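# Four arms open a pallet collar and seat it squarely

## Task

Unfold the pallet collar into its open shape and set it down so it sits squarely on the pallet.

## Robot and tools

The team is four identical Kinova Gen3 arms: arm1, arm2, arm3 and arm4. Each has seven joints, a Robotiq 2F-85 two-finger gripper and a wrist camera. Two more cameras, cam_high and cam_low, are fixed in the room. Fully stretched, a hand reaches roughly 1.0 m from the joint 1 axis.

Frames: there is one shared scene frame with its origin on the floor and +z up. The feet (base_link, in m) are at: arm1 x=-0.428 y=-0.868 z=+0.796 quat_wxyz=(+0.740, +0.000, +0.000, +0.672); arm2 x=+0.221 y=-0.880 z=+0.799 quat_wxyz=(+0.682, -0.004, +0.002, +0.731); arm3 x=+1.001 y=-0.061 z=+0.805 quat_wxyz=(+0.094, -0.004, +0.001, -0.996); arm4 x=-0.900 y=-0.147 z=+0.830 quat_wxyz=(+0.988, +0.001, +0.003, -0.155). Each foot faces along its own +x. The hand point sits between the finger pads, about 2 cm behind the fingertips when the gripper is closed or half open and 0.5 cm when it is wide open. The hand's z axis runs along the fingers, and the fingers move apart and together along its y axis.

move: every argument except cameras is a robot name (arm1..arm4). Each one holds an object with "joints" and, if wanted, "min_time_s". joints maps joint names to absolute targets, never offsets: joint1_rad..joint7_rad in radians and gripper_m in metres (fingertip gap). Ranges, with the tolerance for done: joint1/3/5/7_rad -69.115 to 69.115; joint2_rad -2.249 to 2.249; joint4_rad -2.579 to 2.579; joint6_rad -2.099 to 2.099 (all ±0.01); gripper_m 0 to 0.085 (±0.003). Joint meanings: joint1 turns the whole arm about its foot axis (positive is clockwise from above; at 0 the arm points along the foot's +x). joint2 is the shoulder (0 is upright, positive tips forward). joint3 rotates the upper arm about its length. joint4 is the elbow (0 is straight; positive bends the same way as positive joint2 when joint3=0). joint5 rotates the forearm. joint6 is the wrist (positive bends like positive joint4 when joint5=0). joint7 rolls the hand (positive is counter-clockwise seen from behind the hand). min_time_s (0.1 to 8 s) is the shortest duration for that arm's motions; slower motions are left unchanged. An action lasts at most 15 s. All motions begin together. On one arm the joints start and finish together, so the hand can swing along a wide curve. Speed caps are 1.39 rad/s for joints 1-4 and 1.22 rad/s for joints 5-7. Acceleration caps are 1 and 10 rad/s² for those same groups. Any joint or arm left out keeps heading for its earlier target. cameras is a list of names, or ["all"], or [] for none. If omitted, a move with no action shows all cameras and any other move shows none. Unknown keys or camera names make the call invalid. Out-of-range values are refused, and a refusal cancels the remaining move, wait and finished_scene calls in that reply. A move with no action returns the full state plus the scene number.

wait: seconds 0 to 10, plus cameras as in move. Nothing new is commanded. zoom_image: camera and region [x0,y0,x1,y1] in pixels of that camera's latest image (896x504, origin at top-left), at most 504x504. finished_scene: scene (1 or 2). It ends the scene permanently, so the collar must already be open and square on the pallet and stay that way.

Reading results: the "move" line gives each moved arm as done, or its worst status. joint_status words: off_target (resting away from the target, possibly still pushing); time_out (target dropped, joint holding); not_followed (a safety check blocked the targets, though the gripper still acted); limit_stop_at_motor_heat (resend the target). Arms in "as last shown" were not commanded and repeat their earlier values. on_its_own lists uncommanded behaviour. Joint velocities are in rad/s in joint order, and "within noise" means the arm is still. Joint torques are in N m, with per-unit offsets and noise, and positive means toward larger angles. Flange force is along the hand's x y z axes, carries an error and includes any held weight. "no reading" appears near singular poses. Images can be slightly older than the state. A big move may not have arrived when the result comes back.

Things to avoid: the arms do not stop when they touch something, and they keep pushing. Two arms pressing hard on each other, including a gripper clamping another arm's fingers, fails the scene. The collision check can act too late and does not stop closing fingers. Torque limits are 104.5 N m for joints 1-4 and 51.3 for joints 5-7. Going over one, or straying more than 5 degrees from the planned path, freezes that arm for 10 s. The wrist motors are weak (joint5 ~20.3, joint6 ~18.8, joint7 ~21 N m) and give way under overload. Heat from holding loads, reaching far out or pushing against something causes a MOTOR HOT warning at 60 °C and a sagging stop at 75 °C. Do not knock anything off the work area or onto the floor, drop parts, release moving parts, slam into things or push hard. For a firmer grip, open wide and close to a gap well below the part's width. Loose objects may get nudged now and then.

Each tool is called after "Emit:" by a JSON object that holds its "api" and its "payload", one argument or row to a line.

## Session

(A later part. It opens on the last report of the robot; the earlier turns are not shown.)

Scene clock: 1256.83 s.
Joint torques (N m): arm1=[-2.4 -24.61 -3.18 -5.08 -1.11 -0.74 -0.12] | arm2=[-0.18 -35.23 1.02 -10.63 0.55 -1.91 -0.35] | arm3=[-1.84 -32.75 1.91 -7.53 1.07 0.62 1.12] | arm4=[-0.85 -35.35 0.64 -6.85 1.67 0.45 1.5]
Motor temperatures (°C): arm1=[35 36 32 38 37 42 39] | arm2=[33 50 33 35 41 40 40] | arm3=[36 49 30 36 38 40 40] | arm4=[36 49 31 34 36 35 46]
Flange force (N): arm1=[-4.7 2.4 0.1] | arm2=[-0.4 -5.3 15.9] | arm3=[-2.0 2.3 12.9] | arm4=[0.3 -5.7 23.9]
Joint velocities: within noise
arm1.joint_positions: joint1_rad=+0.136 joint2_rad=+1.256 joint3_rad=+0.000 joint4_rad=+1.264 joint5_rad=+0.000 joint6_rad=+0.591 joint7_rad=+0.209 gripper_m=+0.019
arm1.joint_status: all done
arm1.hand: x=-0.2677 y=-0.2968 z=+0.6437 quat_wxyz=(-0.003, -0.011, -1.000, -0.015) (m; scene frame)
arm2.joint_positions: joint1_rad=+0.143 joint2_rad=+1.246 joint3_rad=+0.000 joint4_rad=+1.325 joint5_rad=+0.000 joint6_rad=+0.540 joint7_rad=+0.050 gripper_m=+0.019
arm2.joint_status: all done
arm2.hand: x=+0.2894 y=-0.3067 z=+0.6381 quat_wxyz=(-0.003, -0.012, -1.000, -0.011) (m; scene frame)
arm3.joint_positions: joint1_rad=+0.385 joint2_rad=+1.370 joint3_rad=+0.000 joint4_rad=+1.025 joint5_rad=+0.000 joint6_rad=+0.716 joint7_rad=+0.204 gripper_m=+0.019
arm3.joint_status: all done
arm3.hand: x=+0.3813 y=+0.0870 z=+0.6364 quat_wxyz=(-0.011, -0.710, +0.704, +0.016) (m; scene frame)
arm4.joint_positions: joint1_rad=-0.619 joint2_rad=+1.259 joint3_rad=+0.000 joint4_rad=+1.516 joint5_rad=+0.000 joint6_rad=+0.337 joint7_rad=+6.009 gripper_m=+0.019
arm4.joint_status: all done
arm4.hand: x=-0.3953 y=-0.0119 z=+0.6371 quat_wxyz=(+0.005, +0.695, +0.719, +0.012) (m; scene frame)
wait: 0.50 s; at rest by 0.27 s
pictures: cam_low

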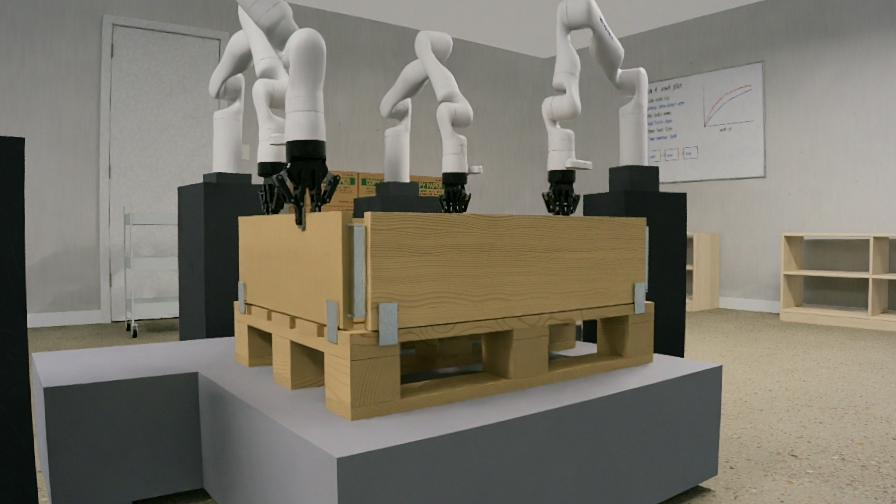

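Emit:
{"api": "move", "payload": {
  "arm1": {"joints":{"joint2_rad":1.2584,"joint4_rad":1.2632,"joint6_rad":0.5900},"min_time_s":1},
  "arm2": {"joints":{"joint2_rad":1.2482,"joint4_rad":1.3242,"joint6_rad":0.5392},"min_time_s":1},
  "arm3": {"joints":{"joint2_rad":1.3722,"joint4_rad":1.0242,"joint6_rad":0.7152},"min_time_s":1},
  "arm4": {"joints":{"joint2_rad":1.2608,"joint4_rad":1.5151,"joint6_rad":0.3357},"min_time_s":1}
}}

Emit:
{"api": "wait", "payload": {
  "seconds": 0.5
}}

Emit:
{"api": "move", "payload": {
  "arm1": {"joints":{"joint2_rad":1.2604,"joint4_rad":1.2624,"joint6_rad":0.5888},"min_time_s":1},
  "arm2": {"joints":{"joint2_rad":1.2502,"joint4_rad":1.3233,"joint6_rad":0.5381},"min_time_s":1},
  "arm3": {"joints":{"joint2_rad":1.3742,"joint4_rad":1.0231,"joint6_rad":0.7143},"min_time_s":1},
  "arm4": {"joints":{"joint2_rad":1.2630,"joint4_rad":1.5140,"joint6_rad":0.3346},"min_time_s":1}
}}

Emit:
{"api": "wait", "payload": {
  "seconds": 0.5,
  "cameras": ["cam_low"]
}}

Emit:
{"api": "zoom_image", "payload": {
  "camera": "cam_low",
  "region": [316, 270, 416, 350]
}}

Scene clock: 1259.73 s.
Joint torques (N m): arm1=[-2.39 -24.36 -3.26 -4.91 -1.08 -0.65 -0.11] | arm2=[-0.11 -35.31 1.05 -10.52 0.59 -1.84 -0.33] | arm3=[-1.92 -32.61 1.95 -7.48 1.06 0.56 1.18] | arm4=[-0.93 -35.4 0.54 -6.84 1.68 0.47 1.52]
Motor temperatures (°C): arm1=[35 36 32 38 37 42 39] | arm2=[33 50 33 35 41 40 40] | arm3=[36 49 30 36 38 40 40] | arm4=[36 49 31 34 36 35 46]
Flange force (N): arm1=[-4.7 2.6 -0.1] | arm2=[-0.2 -5.1 16.2] | arm3=[-2.1 2.5 12.7] | arm4=[0.2 -5.8 24.0]
move: arm1 done; arm2 done; arm3 done; arm4 done
Joint velocities: within noise
arm1.joint_positions: joint1_rad=+0.136 joint2_rad=+1.258 joint3_rad=+0.000 joint4_rad=+1.263 joint5_rad=+0.000 joint6_rad=+0.590 joint7_rad=+0.209 gripper_m=+0.019
arm1.joint_status: all done
arm1.hand: x=-0.2677 y=-0.2969 z=+0.6427 quat_wxyz=(-0.003, -0.011, -1.000, -0.015) (m; scene frame)
arm2.joint_positions: joint1_rad=+0.143 joint2_rad=+1.248 joint3_rad=+0.000 joint4_rad=+1.324 joint5_rad=+0.000 joint6_rad=+0.539 joint7_rad=+0.050 gripper_m=+0.019
arm2.joint_status: all done
arm2.hand: x=+0.2894 y=-0.3067 z=+0.6371 quat_wxyz=(-0.003, -0.012, -1.000, -0.011) (m; scene frame)
arm3.joint_positions: joint1_rad=+0.385 joint2_rad=+1.372 joint3_rad=+0.000 joint4_rad=+1.024 joint5_rad=+0.000 joint6_rad=+0.715 joint7_rad=+0.204 gripper_m=+0.019
arm3.joint_status: all done
arm3.hand: x=+0.3813 y=+0.0870 z=+0.6354 quat_wxyz=(-0.011, -0.710, +0.704, +0.016) (m; scene frame)
arm4.joint_positions: joint1_rad=-0.619 joint2_rad=+1.261 joint3_rad=+0.000 joint4_rad=+1.515 joint5_rad=+0.000 joint6_rad=+0.336 joint7_rad=+6.009 gripper_m=+0.019
arm4.joint_status: all done
arm4.hand: x=-0.3953 y=-0.0119 z=+0.6361 quat_wxyz=(+0.005, +0.695, +0.719, +0.012) (m; scene frame)
pictures: none

Scene clock: 1260.23 s.
Joint torques (N m): arm1=[-2.38 -24.38 -3.25 -4.82 -1.04 -0.61 -0.1] | arm2=[-0.13 -35.35 1.06 -10.51 0.56 -1.84 -0.33] | arm3=[-1.9 -32.57 1.95 -7.49 1.06 0.62 1.11] | arm4=[-0.94 -35.42 0.52 -6.88 1.67 0.46 1.52]
Motor temperatures (°C): arm1=[35 36 32 38 37 42 39] | arm2=[33 50 33 35 41 40 40] | arm3=[36 49 30 36 38 40 40] | arm4=[36 49 31 34 36 35 46]
Flange force (N): arm1=[-4.7 2.9 0.1] | arm2=[-0.3 -4.9 16.3] | arm3=[-2.1 2.2 12.6] | arm4=[0.2 -5.8 24.0]
Joint velocities: within noise
arm1.joint_positions: joint1_rad=+0.136 joint2_rad=+1.258 joint3_rad=+0.000 joint4_rad=+1.263 joint5_rad=+0.000 joint6_rad=+0.590 joint7_rad=+0.209 gripper_m=+0.019
arm1.joint_status: all done
arm1.hand: x=-0.2677 y=-0.2969 z=+0.6427 quat_wxyz=(-0.003, -0.011, -1.000, -0.015) (m; scene frame)
arm2.joint_positions: joint1_rad=+0.143 joint2_rad=+1.248 joint3_rad=+0.000 joint4_rad=+1.324 joint5_rad=+0.000 joint6_rad=+0.539 joint7_rad=+0.050 gripper_m=+0.019
arm2.joint_status: all done
arm2.hand: x=+0.2894 y=-0.3067 z=+0.6371 quat_wxyz=(-0.003, -0.012, -1.000, -0.011) (m; scene frame)
arm3.joint_positions: joint1_rad=+0.385 joint2_rad=+1.372 joint3_rad=+0.000 joint4_rad=+1.024 joint5_rad=+0.000 joint6_rad=+0.715 joint7_rad=+0.204 gripper_m=+0.019
arm3.joint_status: all done
arm3.hand: x=+0.3813 y=+0.0870 z=+0.6354 quat_wxyz=(-0.011, -0.710, +0.704, +0.016) (m; scene frame)
arm4.joint_positions: joint1_rad=-0.619 joint2_rad=+1.261 joint3_rad=+0.000 joint4_rad=+1.515 joint5_rad=+0.000 joint6_rad=+0.336 joint7_rad=+6.009 gripper_m=+0.019
arm4.joint_status: all done
arm4.hand: x=-0.3953 y=-0.0119 z=+0.6361 quat_wxyz=(+0.005, +0.695, +0.719, +0.012) (m; scene frame)
wait: 0.50 s; at rest by 0.27 s
pictures: none

Scene clock: 1261.53 s.
Joint torques (N m): arm1=[-2.38 -24.21 -3.3 -4.76 -1.04 -0.59 -0.08] | arm2=[-0.09 -35.57 1.11 -10.52 0.58 -1.8 -0.32] | arm3=[-1.86 -32.3 1.99 -7.43 1.13 0.6 1.13] | arm4=[-0.95 -35.41 0.55 -6.87 1.65 0.47 1.54]
Motor temperatures (°C): arm1=[35 36 32 38 37 42 39] | arm2=[33 50 33 35 41 40 40] | arm3=[36 49 30 36 38 40 40] | arm4=[36 49 31 34 36 35 46]
Flange force (N): arm1=[-4.7 2.8 -0.2] | arm2=[-0.2 -4.9 16.7] | arm3=[-2.0 2.0 12.1] | arm4=[0.2 -5.9 23.9]
move: arm1 done; arm2 done; arm3 done; arm4 done
Joint velocities: within noise
arm1.joint_positions: joint1_rad=+0.136 joint2_rad=+1.260 joint3_rad=+0.000 joint4_rad=+1.262 joint5_rad=+0.000 joint6_rad=+0.589 joint7_rad=+0.209 gripper_m=+0.019
arm1.joint_status: all done
arm1.hand: x=-0.2677 y=-0.2969 z=+0.6417 quat_wxyz=(-0.003, -0.011, -1.000, -0.015) (m; scene frame)
arm2.joint_positions: joint1_rad=+0.143 joint2_rad=+1.250 joint3_rad=+0.000 joint4_rad=+1.323 joint5_rad=+0.000 joint6_rad=+0.538 joint7_rad=+0.050 gripper_m=+0.019
arm2.joint_status: all done
arm2.hand: x=+0.2894 y=-0.3067 z=+0.6361 quat_wxyz=(-0.003, -0.012, -1.000, -0.011) (m; scene frame)
arm3.joint_positions: joint1_rad=+0.385 joint2_rad=+1.374 joint3_rad=+0.000 joint4_rad=+1.023 joint5_rad=+0.000 joint6_rad=+0.714 joint7_rad=+0.204 gripper_m=+0.019
arm3.joint_status: all done
arm3.hand: x=+0.3814 y=+0.0870 z=+0.6344 quat_wxyz=(-0.011, -0.710, +0.704, +0.016) (m; scene frame)
arm4.joint_positions: joint1_rad=-0.619 joint2_rad=+1.263 joint3_rad=+0.000 joint4_rad=+1.514 joint5_rad=+0.000 joint6_rad=+0.335 joint7_rad=+6.009 gripper_m=+0.019
arm4.joint_status: all done
arm4.hand: x=-0.3954 y=-0.0119 z=+0.6351 quat_wxyz=(+0.005, +0.695, +0.719, +0.012) (m; scene frame)
pictures: none

Scene clock: 1262.03 s.
Joint torques (N m): arm1=[-2.4 -24.17 -3.32 -4.74 -1.07 -0.63 -0.11] | arm2=[-0.14 -35.56 1.12 -10.49 0.57 -1.79 -0.3] | arm3=[-1.89 -32.34 1.93 -7.4 1.13 0.58 1.09] | arm4=[-0.96 -35.43 0.53 -6.86 1.66 0.46 1.53]
Motor temperatures (°C): arm1=[35 36 32 38 37 42 39] | arm2=[33 50 33 35 41 40 40] | arm3=[36 49 30 36 38 40 40] | arm4=[36 49 31 34 36 35 46]
Flange force (N): arm1=[-4.8 3.0 -0.3] | arm2=[-0.3 -4.8 16.8] | arm3=[-2.2 2.3 12.2] | arm4=[0.1 -5.8 24.0]
Joint velocities: within noise
arm1.joint_positions: joint1_rad=+0.136 joint2_rad=+1.260 joint3_rad=+0.000 joint4_rad=+1.262 joint5_rad=+0.000 joint6_rad=+0.589 joint7_rad=+0.209 gripper_m=+0.019
arm1.joint_status: all done
arm1.hand: x=-0.2677 y=-0.2969 z=+0.6417 quat_wxyz=(-0.003, -0.011, -1.000, -0.015) (m; scene frame)
arm2.joint_positions: joint1_rad=+0.143 joint2_rad=+1.250 joint3_rad=+0.000 joint4_rad=+1.323 joint5_rad=+0.000 joint6_rad=+0.538 joint7_rad=+0.050 gripper_m=+0.019
arm2.joint_status: all done
arm2.hand: x=+0.2894 y=-0.3067 z=+0.6361 quat_wxyz=(-0.003, -0.012, -1.000, -0.011) (m; scene frame)
arm3.joint_positions: joint1_rad=+0.385 joint2_rad=+1.374 joint3_rad=+0.000 joint4_rad=+1.023 joint5_rad=+0.000 joint6_rad=+0.714 joint7_rad=+0.204 gripper_m=+0.019
arm3.joint_status: all done
arm3.hand: x=+0.3814 y=+0.0870 z=+0.6344 quat_wxyz=(-0.011, -0.710, +0.704, +0.016) (m; scene frame)
arm4.joint_positions: joint1_rad=-0.619 joint2_rad=+1.263 joint3_rad=+0.000 joint4_rad=+1.514 joint5_rad=+0.000 joint6_rad=+0.335 joint7_rad=+6.009 gripper_m=+0.019
arm4.joint_status: all done
arm4.hand: x=-0.3954 y=-0.0119 z=+0.6351 quat_wxyz=(+0.005, +0.695, +0.719, +0.012) (m; scene frame)
wait: 0.50 s; at rest by 0.27 s
pictures: cam_low

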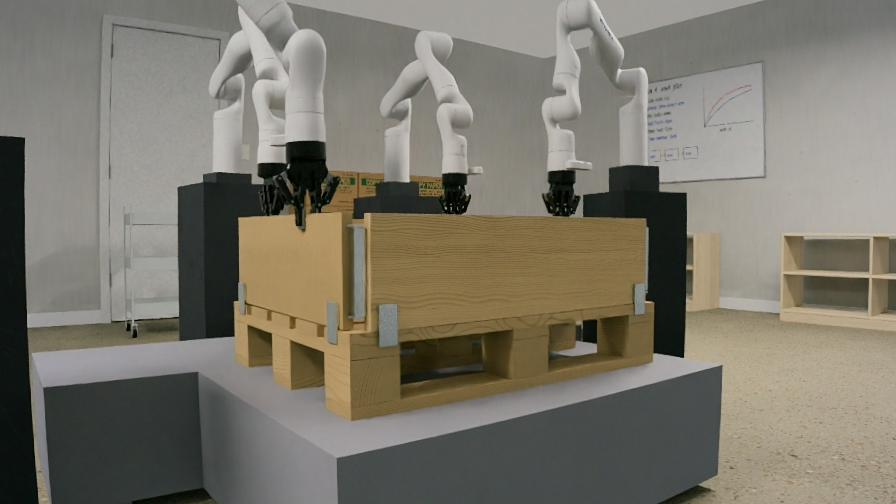

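Scaled by 5.040 from the camera's 896x504 image, which has a finer 1280x720 frame.

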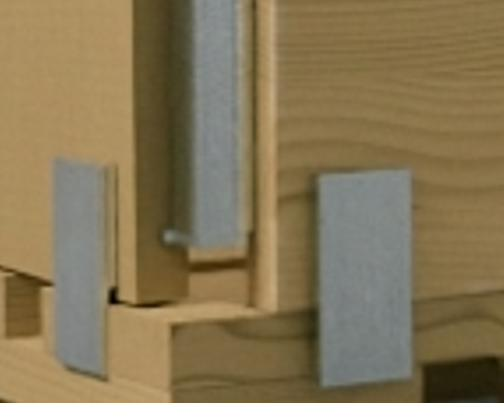

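Emit:
{"api": "move", "payload": {
  "arm1": {"joints":{"joint2_rad":1.2624,"joint4_rad":1.2616,"joint6_rad":0.5876},"min_time_s":1},
  "arm2": {"joints":{"joint2_rad":1.2522,"joint4_rad":1.3224,"joint6_rad":0.5370},"min_time_s":1},
  "arm3": {"joints":{"joint2_rad":1.3762,"joint4_rad":1.0220,"joint6_rad":0.7134},"min_time_s":1},
  "arm4": {"joints":{"joint2_rad":1.2652,"joint4_rad":1.5129,"joint6_rad":0.3335},"min_time_s":1}
}}

Emit:
{"api": "wait", "payload": {
  "seconds": 0.5
}}

Scene clock: 1264.07 s.
Joint torques (N m): arm1=[-2.48 -23.7 -3.27 -4.98 -1.06 -0.84 -0.1] | arm2=[-0.41 -35.73 0.83 -10.64 0.49 -1.83 -0.34] | arm3=[-1.17 -28.83 2.37 -6.73 1.25 0.24 1.04] | arm4=[-0.74 -34.87 0.74 -6.72 1.66 0.46 1.51]
Motor temperatures (°C): arm1=[35 36 32 38 37 42 39] | arm2=[33 50 33 35 41 40 40] | arm3=[36 49 30 36 38 40 40] | arm4=[36 49 31 34 36 35 46]
Flange force (N): arm1=[-4.7 1.8 -1.8] | arm2=[-0.8 -5.3 16.9] | arm3=[-0.7 1.1 5.6] | arm4=[0.5 -5.9 22.9]
move: arm1 done; arm2 done; arm3 done; arm4 done
Joint velocities: within noise
arm1.joint_positions: joint1_rad=+0.136 joint2_rad=+1.262 joint3_rad=+0.000 joint4_rad=+1.262 joint5_rad=+0.000 joint6_rad=+0.588 joint7_rad=+0.209 gripper_m=+0.019
arm1.joint_status: all done
arm1.hand: x=-0.2677 y=-0.2970 z=+0.6407 quat_wxyz=(-0.003, -0.011, -1.000, -0.015) (m; scene frame)
arm2.joint_positions: joint1_rad=+0.143 joint2_rad=+1.252 joint3_rad=+0.000 joint4_rad=+1.322 joint5_rad=+0.000 joint6_rad=+0.537 joint7_rad=+0.050 gripper_m=+0.019
arm2.joint_status: all done
arm2.hand: x=+0.2894 y=-0.3068 z=+0.6351 quat_wxyz=(-0.003, -0.012, -1.000, -0.011) (m; scene frame)
arm3.joint_positions: joint1_rad=+0.385 joint2_rad=+1.376 joint3_rad=+0.000 joint4_rad=+1.022 joint5_rad=+0.000 joint6_rad=+0.713 joint7_rad=+0.204 gripper_m=+0.019
arm3.joint_status: all done
arm3.hand: x=+0.3814 y=+0.0870 z=+0.6333 quat_wxyz=(-0.011, -0.710, +0.704, +0.016) (m; scene frame)
arm4.joint_positions: joint1_rad=-0.619 joint2_rad=+1.265 joint3_rad=+0.000 joint4_rad=+1.513 joint5_rad=+0.000 joint6_rad=+0.334 joint7_rad=+6.009 gripper_m=+0.019
arm4.joint_status: all done
arm4.hand: x=-0.3954 y=-0.0119 z=+0.6341 quat_wxyz=(+0.005, +0.695, +0.719, +0.012) (m; scene frame)
pictures: none

Scene clock: 1264.57 s.
Joint torques (N m): arm1=[-2.48 -23.61 -3.39 -4.94 -1.13 -0.91 -0.11] | arm2=[-0.39 -35.76 0.79 -10.6 0.46 -1.81 -0.34] | arm3=[-1.21 -28.78 2.41 -6.77 1.16 0.16 1.06] | arm4=[-0.77 -34.87 0.77 -6.7 1.67 0.45 1.49]
Motor temperatures (°C): arm1=[35 36 32 38 37 42 39] | arm2=[33 50 33 35 41 40 40] | arm3=[36 49 30 36 38 40 40] | arm4=[36 49 31 34 36 35 46]
Flange force (N): arm1=[-4.8 2.1 -2.0] | arm2=[-0.7 -5.1 17.0] | arm3=[-0.8 1.0 5.4] | arm4=[0.4 -5.8 22.9]
Joint velocities: within noise
arm1.joint_positions: joint1_rad=+0.136 joint2_rad=+1.262 joint3_rad=+0.000 joint4_rad=+1.262 joint5_rad=+0.000 joint6_rad=+0.588 joint7_rad=+0.209 gripper_m=+0.019
arm1.joint_status: all done
arm1.hand: x=-0.2677 y=-0.2970 z=+0.6407 quat_wxyz=(-0.003, -0.011, -1.000, -0.015) (m; scene frame)
arm2.joint_positions: joint1_rad=+0.143 joint2_rad=+1.252 joint3_rad=+0.000 joint4_rad=+1.322 joint5_rad=+0.000 joint6_rad=+0.537 joint7_rad=+0.050 gripper_m=+0.019
arm2.joint_status: all done
arm2.hand: x=+0.2894 y=-0.3068 z=+0.6351 quat_wxyz=(-0.003, -0.012, -1.000, -0.011) (m; scene frame)
arm3.joint_positions: joint1_rad=+0.385 joint2_rad=+1.376 joint3_rad=+0.000 joint4_rad=+1.022 joint5_rad=+0.000 joint6_rad=+0.713 joint7_rad=+0.204 gripper_m=+0.019
arm3.joint_status: all done
arm3.hand: x=+0.3814 y=+0.0870 z=+0.6333 quat_wxyz=(-0.011, -0.710, +0.704, +0.016) (m; scene frame)
arm4.joint_positions: joint1_rad=-0.619 joint2_rad=+1.265 joint3_rad=+0.000 joint4_rad=+1.513 joint5_rad=+0.000 joint6_rad=+0.334 joint7_rad=+6.009 gripper_m=+0.019
arm4.joint_status: all done
arm4.hand: x=-0.3954 y=-0.0119 z=+0.6341 quat_wxyz=(+0.005, +0.695, +0.719, +0.012) (m; scene frame)
wait: 0.50 s; at rest by 0.27 s
pictures: none

Emit:
{"api": "move", "payload": {
  "arm1": {"joints":{"joint2_rad":1.2644,"joint4_rad":1.2608,"joint6_rad":0.5864},"min_time_s":1},
  "arm2": {"joints":{"joint2_rad":1.2542,"joint4_rad":1.3215,"joint6_rad":0.5359},"min_time_s":1},
  "arm3": {"joints":{"joint2_rad":1.3777,"joint4_rad":1.0212,"joint6_rad":0.7127},"min_time_s":1},
  "arm4": {"joints":{"joint2_rad":1.2674,"joint4_rad":1.5118,"joint6_rad":0.3324},"min_time_s":1}
}}

Emit:
{"api": "wait", "payload": {
  "seconds": 0.5,
  "cameras": ["cam_low"]
}}

Emit:
{"api": "zoom_image", "payload": {
  "camera": "cam_low",
  "region": [316, 270, 416, 350]
}}

Emit:
{"api": "zoom_image", "payload": {
  "camera": "cam_low",
  "region": [225, 250, 325, 330]
}}

Emit:
{"api": "zoom_image", "payload": {
  "camera": "cam_low",
  "region": [570, 250, 670, 330]
}}

Scene clock: 1267.27 s.
Joint torques (N m): arm1=[-3.79 -13.27 -4.87 -4.8 -1.46 -3.22 -0.05] | arm2=[-1.87 -36.1 -0.7 -10.11 0.07 -1.46 -0.36] | arm3=[-0.74 -24.7 2.49 -5.53 1.16 0.15 1] | arm4=[-0.32 -27.33 0.92 -5.8 1.63 0.1 1.41]
Motor temperatures (°C): arm1=[35 36 32 38 37 42 39] | arm2=[33 50 33 35 41 40 40] | arm3=[36 49 30 36 38 40 40] | arm4=[36 49 31 34 36 35 46]
Flange force (N): arm1=[-5.2 -4.4 -25.4] | arm2=[-3.5 -3.8 18.6] | arm3=[0.0 0.6 -1.4] | arm4=[0.8 -7.3 6.8]
move: arm1 done; arm2 done; arm3 done; arm4 done
Joint velocities: within noise
arm1.joint_positions: joint1_rad=+0.136 joint2_rad=+1.264 joint3_rad=+0.000 joint4_rad=+1.261 joint5_rad=+0.000 joint6_rad=+0.586 joint7_rad=+0.209 gripper_m=+0.019
arm1.joint_status: all done
arm1.hand: x=-0.2677 y=-0.2970 z=+0.6396 quat_wxyz=(-0.003, -0.011, -1.000, -0.015) (m; scene frame)
arm2.joint_positions: joint1_rad=+0.143 joint2_rad=+1.254 joint3_rad=+0.000 joint4_rad=+1.321 joint5_rad=+0.000 joint6_rad=+0.536 joint7_rad=+0.050 gripper_m=+0.019
arm2.joint_status: all done
arm2.hand: x=+0.2894 y=-0.3068 z=+0.6341 quat_wxyz=(-0.003, -0.012, -1.000, -0.011) (m; scene frame)
arm3.joint_positions: joint1_rad=+0.385 joint2_rad=+1.378 joint3_rad=+0.000 joint4_rad=+1.021 joint5_rad=+0.000 joint6_rad=+0.713 joint7_rad=+0.204 gripper_m=+0.019
arm3.joint_status: all done
arm3.hand: x=+0.3814 y=+0.0870 z=+0.6326 quat_wxyz=(-0.011, -0.710, +0.704, +0.016) (m; scene frame)
arm4.joint_positions: joint1_rad=-0.619 joint2_rad=+1.267 joint3_rad=+0.000 joint4_rad=+1.512 joint5_rad=+0.000 joint6_rad=+0.332 joint7_rad=+6.009 gripper_m=+0.019
arm4.joint_status: all done
arm4.hand: x=-0.3954 y=-0.0119 z=+0.6331 quat_wxyz=(+0.005, +0.695, +0.719, +0.012) (m; scene frame)
pictures: none

Scene clock: 1267.77 s.
Joint torques (N m): arm1=[-3.78 -13.18 -4.86 -4.77 -1.4 -3.12 -0.12] | arm2=[-1.83 -36.14 -0.68 -10.08 0.04 -1.46 -0.36] | arm3=[-0.76 -24.68 2.48 -5.54 1.22 0.21 0.97] | arm4=[-0.33 -27.35 0.92 -5.75 1.61 0.08 1.39]
Motor temperatures (°C): arm1=[35 36 32 38 37 42 39] | arm2=[33 50 33 35 41 40 40] | arm3=[36 49 30 36 38 40 40] | arm4=[36 49 31 34 36 35 46]
Flange force (N): arm1=[-5.2 -4.7 -25.5] | arm2=[-3.4 -3.6 18.7] | arm3=[0.0 0.3 -1.4] | arm4=[0.8 -7.1 6.9]
Joint velocities: within noise
arm1.joint_positions: joint1_rad=+0.136 joint2_rad=+1.264 joint3_rad=+0.000 joint4_rad=+1.261 joint5_rad=+0.000 joint6_rad=+0.586 joint7_rad=+0.209 gripper_m=+0.019
arm1.joint_status: all done
arm1.hand: x=-0.2677 y=-0.2970 z=+0.6396 quat_wxyz=(-0.003, -0.011, -1.000, -0.015) (m; scene frame)
arm2.joint_positions: joint1_rad=+0.143 joint2_rad=+1.254 joint3_rad=+0.000 joint4_rad=+1.321 joint5_rad=+0.000 joint6_rad=+0.536 joint7_rad=+0.050 gripper_m=+0.019
arm2.joint_status: all done
arm2.hand: x=+0.2894 y=-0.3068 z=+0.6341 quat_wxyz=(-0.003, -0.012, -1.000, -0.011) (m; scene frame)
arm3.joint_positions: joint1_rad=+0.385 joint2_rad=+1.378 joint3_rad=+0.000 joint4_rad=+1.021 joint5_rad=+0.000 joint6_rad=+0.713 joint7_rad=+0.204 gripper_m=+0.019
arm3.joint_status: all done
arm3.hand: x=+0.3814 y=+0.0870 z=+0.6326 quat_wxyz=(-0.011, -0.710, +0.704, +0.016) (m; scene frame)
arm4.joint_positions: joint1_rad=-0.619 joint2_rad=+1.267 joint3_rad=+0.000 joint4_rad=+1.512 joint5_rad=+0.000 joint6_rad=+0.332 joint7_rad=+6.009 gripper_m=+0.019
arm4.joint_status: all done
arm4.hand: x=-0.3954 y=-0.0119 z=+0.6331 quat_wxyz=(+0.005, +0.695, +0.719, +0.012) (m; scene frame)
wait: 0.50 s; at rest by 0.27 s
pictures: cam_low

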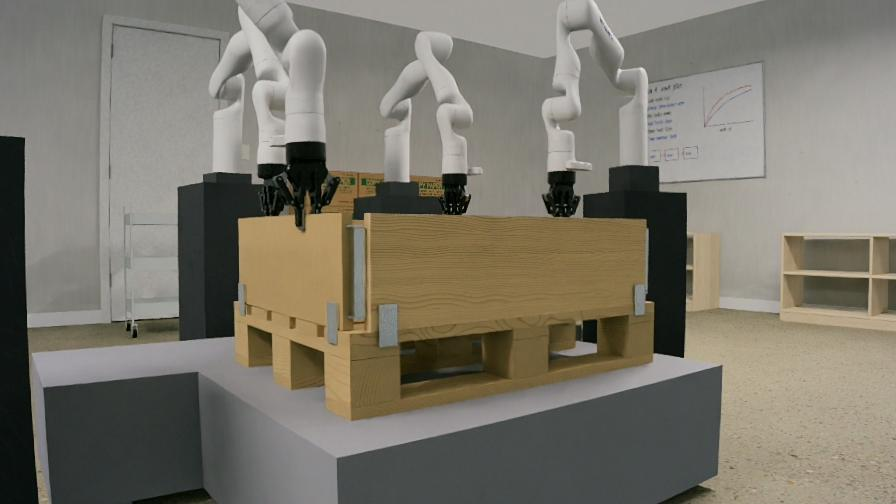

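Scaled by 5.040 from the camera's 896x504 image, which has a finer 1280x720 frame.

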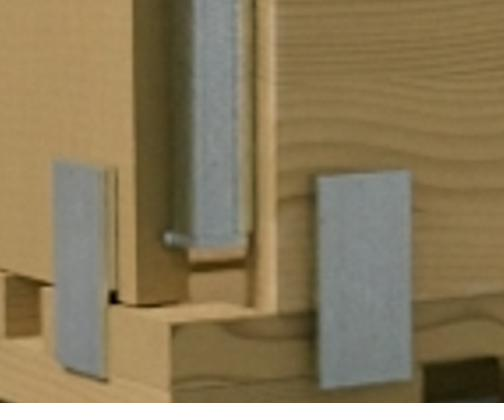

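Scaled by 5.040 from the camera's 896x504 image, which has a finer 1280x720 frame.

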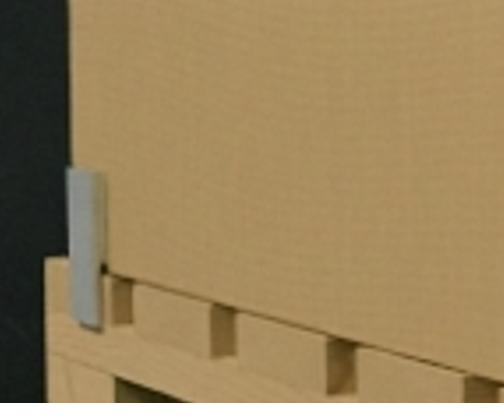

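Scaled by 5.040 from the camera's 896x504 image, which has a finer 1280x720 frame.

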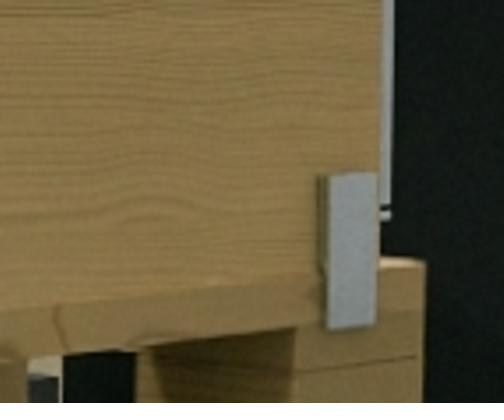

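Emit:
{"api": "move", "payload": {
  "arm1": {"joints":{"joint2_rad":1.2634,"joint4_rad":1.2612,"joint6_rad":0.5870},"min_time_s":1},
  "arm2": {"joints":{"joint2_rad":1.2558,"joint4_rad":1.3208,"joint6_rad":0.5350},"min_time_s":1}
}}

Emit:
{"api": "wait", "payload": {
  "seconds": 0.5
}}

Scene clock: 1269.87 s.
Joint torques (N m): arm1=[-4.79 -20.93 -5.76 -4.8 -1.7 -1.41 -0.08] | arm2=[-2.79 -33.48 -1.58 -10.43 -0.15 -2.16 -0.38] | arm3=[-0.52 -26.52 2.84 -6.05 1.22 0.27 0.93] | arm4=[-0.4 -27.27 0.83 -5.51 1.62 0.21 1.41]
Motor temperatures (°C): arm1=[35 36 32 38 37 42 39] | arm2=[33 50 33 35 41 40 40] | arm3=[36 49 30 36 38 40 40] | arm4=[36 49 31 34 36 35 46]
Flange force (N): arm1=[-8.1 -0.1 -7.8] | arm2=[-4.9 -6.4 12.0] | arm3=[0.2 0.6 1.8] | arm4=[0.9 -6.6 7.2]
move: arm1 done; arm2 done
Joint velocities: within noise
arm1.joint_positions: joint1_rad=+0.136 joint2_rad=+1.263 joint3_rad=+0.000 joint4_rad=+1.261 joint5_rad=+0.000 joint6_rad=+0.587 joint7_rad=+0.209 gripper_m=+0.019
arm1.joint_status: all done
arm1.hand: x=-0.2677 y=-0.2971 z=+0.6401 quat_wxyz=(-0.003, -0.011, -1.000, -0.015) (m; scene frame)
arm2.joint_positions: joint1_rad=+0.143 joint2_rad=+1.256 joint3_rad=+0.000 joint4_rad=+1.321 joint5_rad=+0.000 joint6_rad=+0.535 joint7_rad=+0.050 gripper_m=+0.019
arm2.joint_status: all done
arm2.hand: x=+0.2894 y=-0.3069 z=+0.6333 quat_wxyz=(-0.003, -0.012, -1.000, -0.011) (m; scene frame)
arm3, arm4: as last shown
arm4.hand: x=-0.3955 y=-0.0119 z=+0.6331 quat_wxyz=(+0.005, +0.695, +0.719, +0.012) (m; scene frame)
pictures: none

Scene clock: 1270.37 s.
Joint torques (N m): arm1=[-4.75 -21 -5.77 -4.83 -1.76 -1.4 -0.12] | arm2=[-2.78 -33.42 -1.63 -10.47 -0.17 -2.16 -0.37] | arm3=[-0.48 -26.61 2.83 -5.97 1.2 0.32 0.98] | arm4=[-0.37 -27.28 0.8 -5.56 1.6 0.19 1.4]
Motor temperatures (°C): arm1=[35 36 32 38 37 42 39] | arm2=[33 50 33 35 41 40 40] | arm3=[36 49 30 36 38 40 40] | arm4=[36 49 31 34 36 35 46]
Flange force (N): arm1=[-8.1 -0.2 -7.7] | arm2=[-4.8 -6.6 11.8] | arm3=[0.2 1.1 2.1] | arm4=[0.9 -6.7 7.1]
Joint velocities: within noise
arm1.joint_positions: joint1_rad=+0.136 joint2_rad=+1.263 joint3_rad=+0.000 joint4_rad=+1.261 joint5_rad=+0.000 joint6_rad=+0.587 joint7_rad=+0.209 gripper_m=+0.019
arm1.joint_status: all done
arm1.hand: x=-0.2677 y=-0.2971 z=+0.6401 quat_wxyz=(-0.003, -0.011, -1.000, -0.015) (m; scene frame)
arm2.joint_positions: joint1_rad=+0.143 joint2_rad=+1.256 joint3_rad=+0.000 joint4_rad=+1.321 joint5_rad=+0.000 joint6_rad=+0.535 joint7_rad=+0.050 gripper_m=+0.019
arm2.joint_status: all done
arm2.hand: x=+0.2894 y=-0.3069 z=+0.6333 quat_wxyz=(-0.003, -0.012, -1.000, -0.011) (m; scene frame)
arm3.joint_positions: joint1_rad=+0.385 joint2_rad=+1.378 joint3_rad=+0.000 joint4_rad=+1.021 joint5_rad=+0.000 joint6_rad=+0.713 joint7_rad=+0.204 gripper_m=+0.019
arm3.joint_status: not commanded
arm3.hand: x=+0.3814 y=+0.0870 z=+0.6326 quat_wxyz=(-0.011, -0.710, +0.704, +0.016) (m; scene frame)
arm4.joint_positions: joint1_rad=-0.619 joint2_rad=+1.267 joint3_rad=+0.000 joint4_rad=+1.512 joint5_rad=+0.000 joint6_rad=+0.332 joint7_rad=+6.009 gripper_m=+0.019
arm4.joint_status: not commanded
arm4.hand: x=-0.3955 y=-0.0119 z=+0.6331 quat_wxyz=(+0.005, +0.695, +0.719, +0.012) (m; scene frame)
wait: 0.50 s; at rest by 0.27 s
pictures: none

Emit:
{"api": "move", "payload": {
  "arm2": {"joints":{"joint2_rad":1.2572,"joint4_rad":1.3202,"joint6_rad":0.5342},"min_time_s":1},
  "arm4": {"joints":{"joint2_rad":1.2683,"joint4_rad":1.5113,"joint6_rad":0.3320},"min_time_s":1}
}}

Emit:
{"api": "wait", "payload": {
  "seconds": 0.5
}}

Scene clock: 1272.43 s.
Joint torques (N m): arm1=[-5.24 -22.66 -6.23 -4.73 -1.85 -0.92 -0.06] | arm2=[-3.01 -32.14 -1.82 -10.4 -0.16 -2.37 -0.33] | arm3=[-0.11 -28.4 2.92 -6.17 1.24 0.62 0.94] | arm4=[-1.46 -27.44 -0.36 -5.39 1.42 0.4 1.41]
Motor temperatures (°C): arm1=[35 36 32 38 37 42 39] | arm2=[33 50 33 35 41 40 40] | arm3=[36 48 30 36 38 40 40] | arm4=[36 49 31 34 36 35 46]
Flange force (N): arm1=[-9.1 0.8 -3.7] | arm2=[-5.1 -7.4 9.0] | arm3=[0.5 2.2 5.7] | arm4=[-1.1 -6.0 7.9]
move: arm2 done; arm4 done
Joint velocities: within noise
arm1, arm3: as last shown
arm2.joint_positions: joint1_rad=+0.143 joint2_rad=+1.257 joint3_rad=+0.000 joint4_rad=+1.320 joint5_rad=+0.000 joint6_rad=+0.534 joint7_rad=+0.050 gripper_m=+0.019
arm2.joint_status: all done
arm2.hand: x=+0.2894 y=-0.3069 z=+0.6327 quat_wxyz=(-0.003, -0.012, -1.000, -0.011) (m; scene frame)
arm4.joint_positions: joint1_rad=-0.619 joint2_rad=+1.268 joint3_rad=+0.000 joint4_rad=+1.511 joint5_rad=+0.000 joint6_rad=+0.332 joint7_rad=+6.009 gripper_m=+0.019
arm4.joint_status: all done
arm4.hand: x=-0.3955 y=-0.0119 z=+0.6327 quat_wxyz=(+0.005, +0.695, +0.719, +0.012) (m; scene frame)
pictures: none

Scene clock: 1272.93 s.
Joint torques (N m): arm1=[-5.23 -22.64 -6.11 -4.67 -1.8 -0.96 -0.1] | arm2=[-3 -32.13 -1.78 -10.37 -0.17 -2.41 -0.34] | arm3=[-0.24 -28.46 2.97 -6.14 1.21 0.63 0.94] | arm4=[-1.45 -27.46 -0.33 -5.34 1.42 0.4 1.42]
Motor temperatures (°C): arm1=[35 36 32 38 37 42 39] | arm2=[33 50 33 35 41 40 40] | arm3=[36 48 30 36 38 40 40] | arm4=[36 49 31 34 36 35 46]
Flange force (N): arm1=[-9.3 1.2 -3.7] | arm2=[-5.1 -7.1 9.0] | arm3=[0.2 2.4 5.9] | arm4=[-1.0 -5.8 8.0]
Joint velocities: within noise
arm1.joint_positions: joint1_rad=+0.136 joint2_rad=+1.263 joint3_rad=+0.000 joint4_rad=+1.261 joint5_rad=+0.000 joint6_rad=+0.587 joint7_rad=+0.209 gripper_m=+0.019
arm1.joint_status: not commanded
arm1.hand: x=-0.2677 y=-0.2971 z=+0.6401 quat_wxyz=(-0.003, -0.011, -1.000, -0.015) (m; scene frame)
arm2.joint_positions: joint1_rad=+0.143 joint2_rad=+1.257 joint3_rad=+0.000 joint4_rad=+1.320 joint5_rad=+0.000 joint6_rad=+0.534 joint7_rad=+0.050 gripper_m=+0.019
arm2.joint_status: all done
arm2.hand: x=+0.2894 y=-0.3069 z=+0.6327 quat_wxyz=(-0.003, -0.012, -1.000, -0.011) (m; scene frame)
arm3.joint_positions: joint1_rad=+0.385 joint2_rad=+1.378 joint3_rad=+0.000 joint4_rad=+1.021 joint5_rad=+0.000 joint6_rad=+0.713 joint7_rad=+0.204 gripper_m=+0.019
arm3.joint_status: not commanded
arm3.hand: x=+0.3814 y=+0.0870 z=+0.6326 quat_wxyz=(-0.011, -0.710, +0.704, +0.016) (m; scene frame)
arm4.joint_positions: joint1_rad=-0.619 joint2_rad=+1.268 joint3_rad=+0.000 joint4_rad=+1.511 joint5_rad=+0.000 joint6_rad=+0.332 joint7_rad=+6.009 gripper_m=+0.019
arm4.joint_status: all done
arm4.hand: x=-0.3955 y=-0.0119 z=+0.6327 quat_wxyz=(+0.005, +0.695, +0.719, +0.012) (m; scene frame)
wait: 0.50 s; at rest by 0.27 s
pictures: none

Emit:
{"api": "move", "payload": {
  "arm2": {"joints":{"joint2_rad":1.2582,"joint4_rad":1.3197,"joint6_rad":0.5337},"min_time_s":1},
  "arm3": {"joints":{"joint2_rad":1.3787,"joint4_rad":1.0206,"joint6_rad":0.7123},"min_time_s":1},
  "arm4": {"joints":{"joint2_rad":1.2694,"joint4_rad":1.5108,"joint6_rad":0.3314},"min_time_s":1}
}}

Emit:
{"api": "wait", "payload": {
  "seconds": 0.5,
  "cameras": ["all"]
}}

Emit:
{"api": "zoom_image", "payload": {
  "camera": "cam_low",
  "region": [225, 250, 325, 330]
}}

Emit:
{"api": "zoom_image", "payload": {
  "camera": "cam_high",
  "region": [350, 180, 550, 340]
}}

Scene clock: 1275.03 s.
Joint torques (N m): arm1=[-4.88 -23.73 -5.78 -4.65 -1.73 -0.67 -0.14] | arm2=[-2.63 -32.69 -1.3 -10.39 0 -2.29 -0.31] | arm3=[-0.27 -25.42 2.76 -5.79 1.16 0.15 0.9] | arm4=[-0.8 -26.31 0.47 -5.18 1.6 0.37 1.46]
Motor temperatures (°C): arm1=[35 36 32 38 37 42 39] | arm2=[33 50 33 35 41 40 40] | arm3=[36 48 30 36 38 40 40] | arm4=[36 48 31 34 36 35 46]
Flange force (N): arm1=[-8.9 1.9 -1.2] | arm2=[-4.5 -6.9 10.2] | arm3=[0.6 0.6 -0.2] | arm4=[0.2 -6.4 5.6]
move: arm2 done; arm3 done; arm4 done
Joint velocities: within noise
arm1: as last shown
arm2.joint_positions: joint1_rad=+0.143 joint2_rad=+1.258 joint3_rad=+0.000 joint4_rad=+1.320 joint5_rad=+0.000 joint6_rad=+0.534 joint7_rad=+0.050 gripper_m=+0.019
arm2.joint_status: all done
arm2.hand: x=+0.2894 y=-0.3069 z=+0.6322 quat_wxyz=(-0.003, -0.012, -1.000, -0.011) (m; scene frame)
arm3.joint_positions: joint1_rad=+0.385 joint2_rad=+1.379 joint3_rad=+0.000 joint4_rad=+1.021 joint5_rad=+0.000 joint6_rad=+0.712 joint7_rad=+0.204 gripper_m=+0.019
arm3.joint_status: all done
arm3.hand: x=+0.3815 y=+0.0869 z=+0.6321 quat_wxyz=(-0.011, -0.710, +0.704, +0.016) (m; scene frame)
arm4.joint_positions: joint1_rad=-0.619 joint2_rad=+1.269 joint3_rad=+0.000 joint4_rad=+1.511 joint5_rad=+0.000 joint6_rad=+0.331 joint7_rad=+6.009 gripper_m=+0.019
arm4.joint_status: all done
arm4.hand: x=-0.3955 y=-0.0119 z=+0.6322 quat_wxyz=(+0.005, +0.695, +0.719, +0.012) (m; scene frame)
pictures: none

Scene clock: 1275.53 s.
Joint torques (N m): arm1=[-4.94 -23.65 -5.79 -4.77 -1.71 -0.72 -0.11] | arm2=[-2.62 -32.68 -1.31 -10.44 0.01 -2.28 -0.32] | arm3=[-0.26 -25.41 2.78 -5.7 1.21 0.13 0.92] | arm4=[-0.81 -26.31 0.45 -5.17 1.6 0.35 1.46]
Motor temperatures (°C): arm1=[35 36 32 38 37 42 39] | arm2=[33 50 33 35 41 40 40] | arm3=[36 48 30 36 38 40 40] | arm4=[36 48 31 34 36 35 46]
Flange force (N): arm1=[-8.8 1.5 -1.5] | arm2=[-4.4 -7.1 10.2] | arm3=[0.5 1.1 -0.1] | arm4=[0.2 -6.3 5.6]
Joint velocities: within noise
arm1.joint_positions: joint1_rad=+0.136 joint2_rad=+1.263 joint3_rad=+0.000 joint4_rad=+1.261 joint5_rad=+0.000 joint6_rad=+0.587 joint7_rad=+0.209 gripper_m=+0.019
arm1.joint_status: not commanded
arm1.hand: x=-0.2677 y=-0.2971 z=+0.6401 quat_wxyz=(-0.003, -0.011, -1.000, -0.015) (m; scene frame)
arm2.joint_positions: joint1_rad=+0.143 joint2_rad=+1.258 joint3_rad=+0.000 joint4_rad=+1.320 joint5_rad=+0.000 joint6_rad=+0.534 joint7_rad=+0.050 gripper_m=+0.019
arm2.joint_status: all done
arm2.hand: x=+0.2894 y=-0.3069 z=+0.6322 quat_wxyz=(-0.003, -0.012, -1.000, -0.011) (m; scene frame)
arm3.joint_positions: joint1_rad=+0.385 joint2_rad=+1.379 joint3_rad=+0.000 joint4_rad=+1.021 joint5_rad=+0.000 joint6_rad=+0.712 joint7_rad=+0.204 gripper_m=+0.019
arm3.joint_status: all done
arm3.hand: x=+0.3815 y=+0.0869 z=+0.6321 quat_wxyz=(-0.011, -0.710, +0.704, +0.016) (m; scene frame)
arm4.joint_positions: joint1_rad=-0.619 joint2_rad=+1.269 joint3_rad=+0.000 joint4_rad=+1.511 joint5_rad=+0.000 joint6_rad=+0.331 joint7_rad=+6.009 gripper_m=+0.019
arm4.joint_status: all done
arm4.hand: x=-0.3955 y=-0.0119 z=+0.6322 quat_wxyz=(+0.005, +0.695, +0.719, +0.012) (m; scene frame)
wait: 0.50 s; at rest by 0.27 s
pictures: arm1_cam_wrist, arm2_cam_wrist, arm3_cam_wrist, arm4_cam_wrist, cam_high, cam_low

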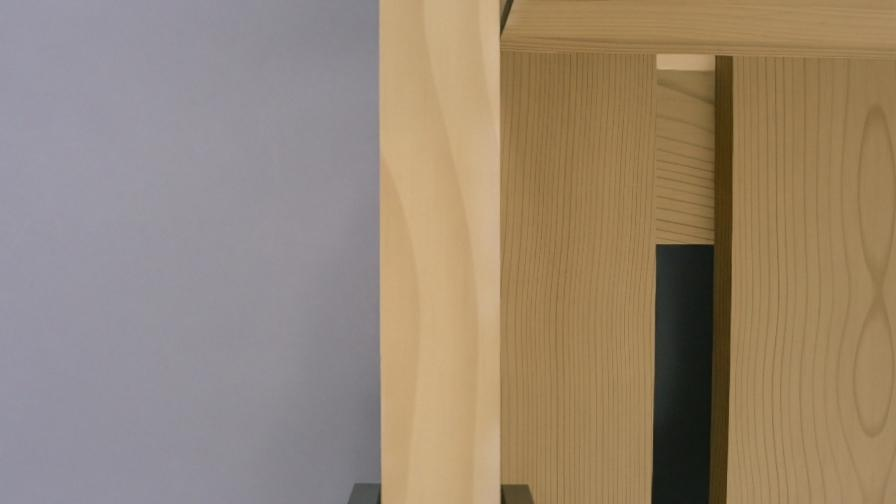

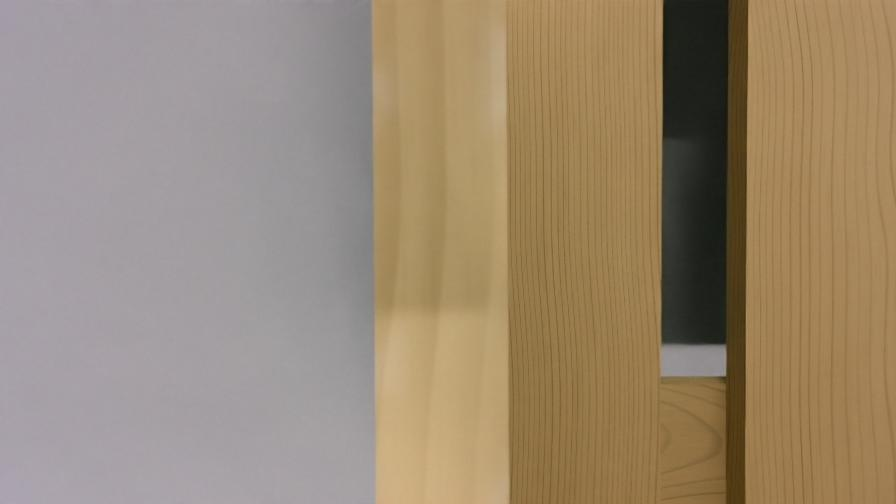

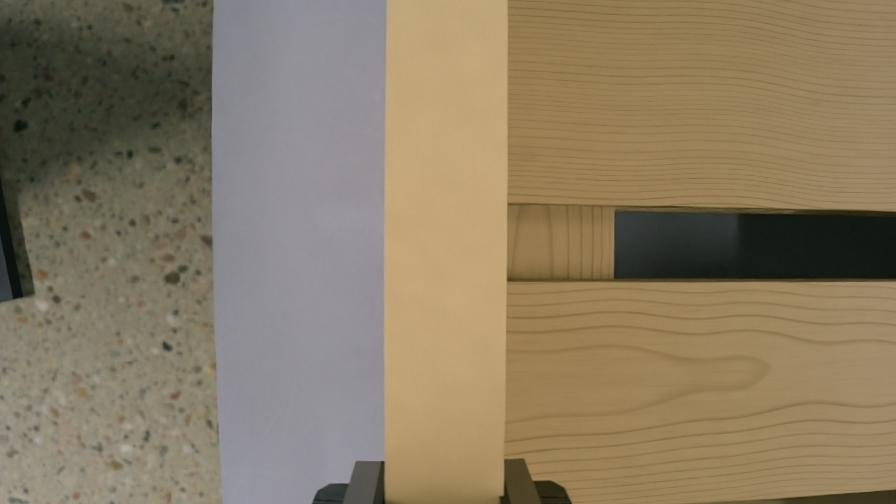

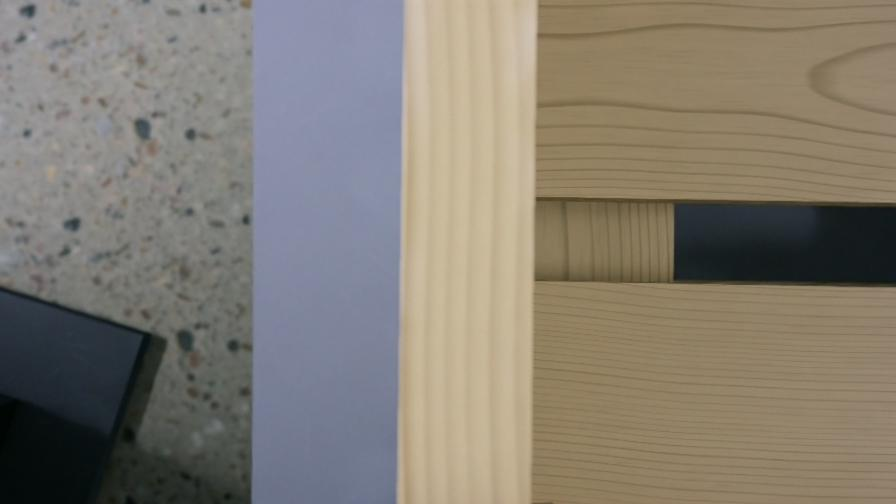

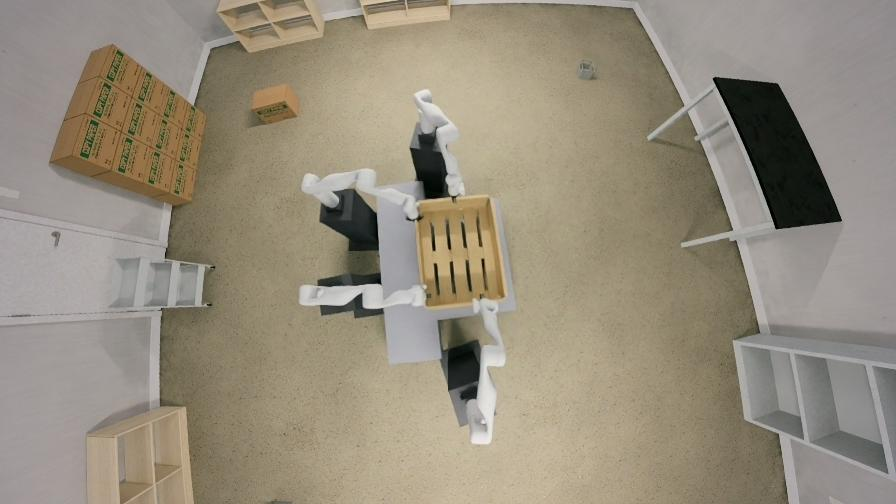

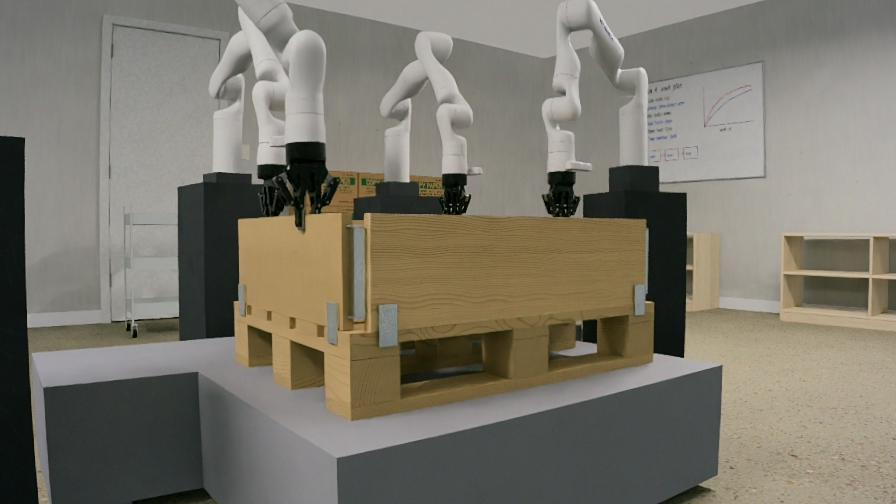

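Scaled by 5.040 from the camera's 896x504 image, which has a finer 1280x720 frame.

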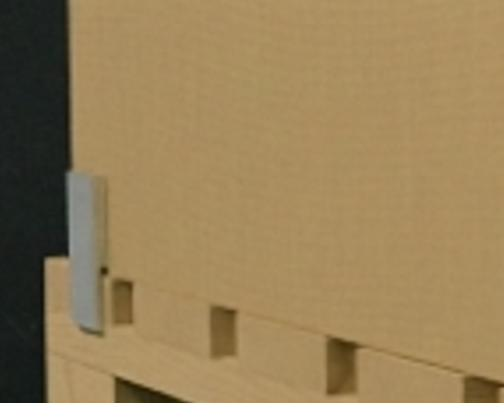

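Scaled by 2.520 from the camera's 896x504 image, which has a finer 1280x720 frame.

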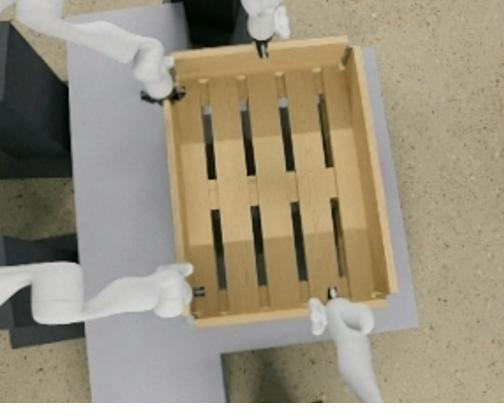

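Emit:
{"api": "move", "payload": {
  "arm2": {"joints":{"joint2_rad":1.2596,"joint4_rad":1.3191,"joint6_rad":0.5329},"min_time_s":1},
  "arm4": {"joints":{"joint2_rad":1.2703,"joint4_rad":1.5104,"joint6_rad":0.3309},"min_time_s":1}
}}

Emit:
{"api": "wait", "payload": {
  "seconds": 0.5
}}

Scene clock: 1277.63 s.
Joint torques (N m): arm1=[-4.76 -24.61 -5.54 -4.74 -1.66 -0.46 -0.17] | arm2=[-2.34 -29.31 -1.16 -10.42 0.04 -3.01 -0.35] | arm3=[0.16 -26.12 3 -5.43 1.25 0.56 0.86] | arm4=[0.57 -25.49 1.91 -4.87 1.86 0.38 1.45]
Motor temperatures (°C): arm1=[35 36 32 38 37 42 39] | arm2=[33 50 33 35 41 40 40] | arm3=[36 48 30 36 38 40 40] | arm4=[36 48 31 34 36 35 46]
Flange force (N): arm1=[-8.8 2.1 0.7] | arm2=[-3.8 -8.9 2.4] | arm3=[0.8 2.4 2.0] | arm4=[2.9 -6.6 4.2]
move: arm2 done; arm4 done
Joint velocities: within noise
arm1, arm3: as last shown
arm2.joint_positions: joint1_rad=+0.143 joint2_rad=+1.260 joint3_rad=+0.000 joint4_rad=+1.319 joint5_rad=+0.000 joint6_rad=+0.533 joint7_rad=+0.050 gripper_m=+0.019
arm2.joint_status: all done
arm2.hand: x=+0.2894 y=-0.3069 z=+0.6315 quat_wxyz=(-0.003, -0.012, -1.000, -0.011) (m; scene frame)
arm4.joint_positions: joint1_rad=-0.619 joint2_rad=+1.270 joint3_rad=+0.000 joint4_rad=+1.510 joint5_rad=+0.000 joint6_rad=+0.331 joint7_rad=+6.009 gripper_m=+0.019
arm4.joint_status: all done
arm4.hand: x=-0.3955 y=-0.0119 z=+0.6318 quat_wxyz=(+0.005, +0.695, +0.719, +0.012) (m; scene frame)
pictures: none

Scene clock: 1278.13 s.
Joint torques (N m): arm1=[-4.71 -24.62 -5.53 -4.65 -1.71 -0.47 -0.13] | arm2=[-2.33 -29.28 -1.23 -10.44 0 -3 -0.34] | arm3=[0.11 -26.14 3 -5.49 1.18 0.59 0.9] | arm4=[0.54 -25.45 1.95 -4.86 1.88 0.36 1.45]
Motor temperatures (°C): arm1=[35 36 32 38 37 42 39] | arm2=[33 50 33 35 41 40 40] | arm3=[36 48 30 36 38 40 40] | arm4=[36 48 31 34 36 35 46]
Flange force (N): arm1=[-8.8 2.5 0.8] | arm2=[-3.7 -9.1 2.3] | arm3=[0.9 2.0 2.0] | arm4=[2.8 -6.6 4.1]
Joint velocities: within noise
arm1.joint_positions: joint1_rad=+0.136 joint2_rad=+1.263 joint3_rad=+0.000 joint4_rad=+1.261 joint5_rad=+0.000 joint6_rad=+0.587 joint7_rad=+0.209 gripper_m=+0.019
arm1.joint_status: not commanded
arm1.hand: x=-0.2677 y=-0.2971 z=+0.6401 quat_wxyz=(-0.003, -0.011, -1.000, -0.015) (m; scene frame)
arm2.joint_positions: joint1_rad=+0.143 joint2_rad=+1.260 joint3_rad=+0.000 joint4_rad=+1.319 joint5_rad=+0.000 joint6_rad=+0.533 joint7_rad=+0.050 gripper_m=+0.019
arm2.joint_status: all done
arm2.hand: x=+0.2894 y=-0.3069 z=+0.6315 quat_wxyz=(-0.003, -0.012, -1.000, -0.011) (m; scene frame)
arm3.joint_positions: joint1_rad=+0.385 joint2_rad=+1.379 joint3_rad=+0.000 joint4_rad=+1.021 joint5_rad=+0.000 joint6_rad=+0.712 joint7_rad=+0.204 gripper_m=+0.019
arm3.joint_status: not commanded
arm3.hand: x=+0.3815 y=+0.0869 z=+0.6321 quat_wxyz=(-0.011, -0.710, +0.704, +0.016) (m; scene frame)
arm4.joint_positions: joint1_rad=-0.619 joint2_rad=+1.270 joint3_rad=+0.000 joint4_rad=+1.510 joint5_rad=+0.000 joint6_rad=+0.331 joint7_rad=+6.009 gripper_m=+0.019
arm4.joint_status: all done
arm4.hand: x=-0.3955 y=-0.0119 z=+0.6318 quat_wxyz=(+0.005, +0.695, +0.719, +0.012) (m; scene frame)
wait: 0.50 s; at rest by 0.27 s
pictures: none

Emit:
{"api": "move", "payload": {
  "arm2": {"joints":{"joint2_rad":1.2602,"joint4_rad":1.3188,"joint6_rad":0.5326},"min_time_s":1},
  "arm3": {"joints":{"joint2_rad":1.3793,"joint4_rad":1.0203,"joint6_rad":0.7120},"min_time_s":1},
  "arm4": {"joints":{"joint2_rad":1.2712,"joint4_rad":1.5099,"joint6_rad":0.3305},"min_time_s":1}
}}

Emit:
{"api": "wait", "payload": {
  "seconds": 0.5
}}

Scene clock: 1280.43 s.
Joint torques (N m): arm1=[-5.37 -25.12 -6.26 -4.58 -1.86 -0.33 -0.12] | arm2=[-2.7 -29.07 -1.54 -10.35 -0.08 -3.03 -0.35] | arm3=[-0.38 -23.2 2.46 -5.15 1.07 0.17 0.91] | arm4=[0.2 -19.56 1.44 -4.88 1.8 -0.45 1.48]
Motor temperatures (°C): arm1=[35 36 32 38 37 42 39] | arm2=[33 50 33 35 41 40 40] | arm3=[36 48 30 36 38 40 40] | arm4=[36 48 31 34 36 35 46]
Flange force (N): arm1=[-10.0 2.9 2.1] | arm2=[-4.4 -8.9 1.9] | arm3=[0.6 0.0 -4.0] | arm4=[1.7 -8.5 -9.9]
move: arm2 done; arm3 done; arm4 done
Joint velocities: within noise
arm1: as last shown
arm2.joint_positions: joint1_rad=+0.143 joint2_rad=+1.260 joint3_rad=+0.000 joint4_rad=+1.319 joint5_rad=+0.000 joint6_rad=+0.533 joint7_rad=+0.050 gripper_m=+0.019
arm2.joint_status: all done
arm2.hand: x=+0.2894 y=-0.3069 z=+0.6312 quat_wxyz=(-0.003, -0.012, -1.000, -0.011) (m; scene frame)
arm3.joint_positions: joint1_rad=+0.385 joint2_rad=+1.379 joint3_rad=+0.000 joint4_rad=+1.020 joint5_rad=+0.000 joint6_rad=+0.712 joint7_rad=+0.204 gripper_m=+0.019
arm3.joint_status: all done
arm3.hand: x=+0.3815 y=+0.0869 z=+0.6318 quat_wxyz=(-0.011, -0.710, +0.704, +0.016) (m; scene frame)
arm4.joint_positions: joint1_rad=-0.619 joint2_rad=+1.271 joint3_rad=+0.000 joint4_rad=+1.510 joint5_rad=+0.000 joint6_rad=+0.330 joint7_rad=+6.009 gripper_m=+0.019
arm4.joint_status: all done
arm4.hand: x=-0.3955 y=-0.0119 z=+0.6314 quat_wxyz=(+0.005, +0.695, +0.719, +0.012) (m; scene frame)
pictures: none

Scene clock: 1280.93 s.
Joint torques (N m): arm1=[-5.37 -25.09 -6.22 -4.57 -1.86 -0.26 -0.15] | arm2=[-2.72 -29.04 -1.55 -10.38 -0.07 -3.05 -0.35] | arm3=[-0.46 -23.2 2.48 -5.01 1.07 0.13 0.94] | arm4=[0.2 -19.46 1.45 -4.88 1.84 -0.43 1.46]
Motor temperatures (°C): arm1=[35 36 32 38 37 42 39] | arm2=[33 50 33 35 41 40 40] | arm3=[36 48 30 36 38 40 40] | arm4=[36 48 31 34 36 35 46]
Flange force (N): arm1=[-10.0 2.6 2.1] | arm2=[-4.4 -9.0 1.8] | arm3=[0.3 0.8 -3.8] | arm4=[1.7 -8.6 -10.1]
Joint velocities: within noise
arm1.joint_positions: joint1_rad=+0.136 joint2_rad=+1.263 joint3_rad=+0.000 joint4_rad=+1.261 joint5_rad=+0.000 joint6_rad=+0.587 joint7_rad=+0.209 gripper_m=+0.019
arm1.joint_status: not commanded
arm1.hand: x=-0.2677 y=-0.2971 z=+0.6401 quat_wxyz=(-0.003, -0.011, -1.000, -0.015) (m; scene frame)
arm2.joint_positions: joint1_rad=+0.143 joint2_rad=+1.260 joint3_rad=+0.000 joint4_rad=+1.319 joint5_rad=+0.000 joint6_rad=+0.533 joint7_rad=+0.050 gripper_m=+0.019
arm2.joint_status: all done
arm2.hand: x=+0.2894 y=-0.3069 z=+0.6312 quat_wxyz=(-0.003, -0.012, -1.000, -0.011) (m; scene frame)
arm3.joint_positions: joint1_rad=+0.385 joint2_rad=+1.379 joint3_rad=+0.000 joint4_rad=+1.020 joint5_rad=+0.000 joint6_rad=+0.712 joint7_rad=+0.204 gripper_m=+0.019
arm3.joint_status: all done
arm3.hand: x=+0.3815 y=+0.0869 z=+0.6318 quat_wxyz=(-0.011, -0.710, +0.704, +0.016) (m; scene frame)
arm4.joint_positions: joint1_rad=-0.619 joint2_rad=+1.271 joint3_rad=+0.000 joint4_rad=+1.510 joint5_rad=+0.000 joint6_rad=+0.330 joint7_rad=+6.009 gripper_m=+0.019
arm4.joint_status: all done
arm4.hand: x=-0.3955 y=-0.0119 z=+0.6314 quat_wxyz=(+0.005, +0.695, +0.719, +0.012) (m; scene frame)
wait: 0.50 s; at rest by 0.27 s
pictures: none


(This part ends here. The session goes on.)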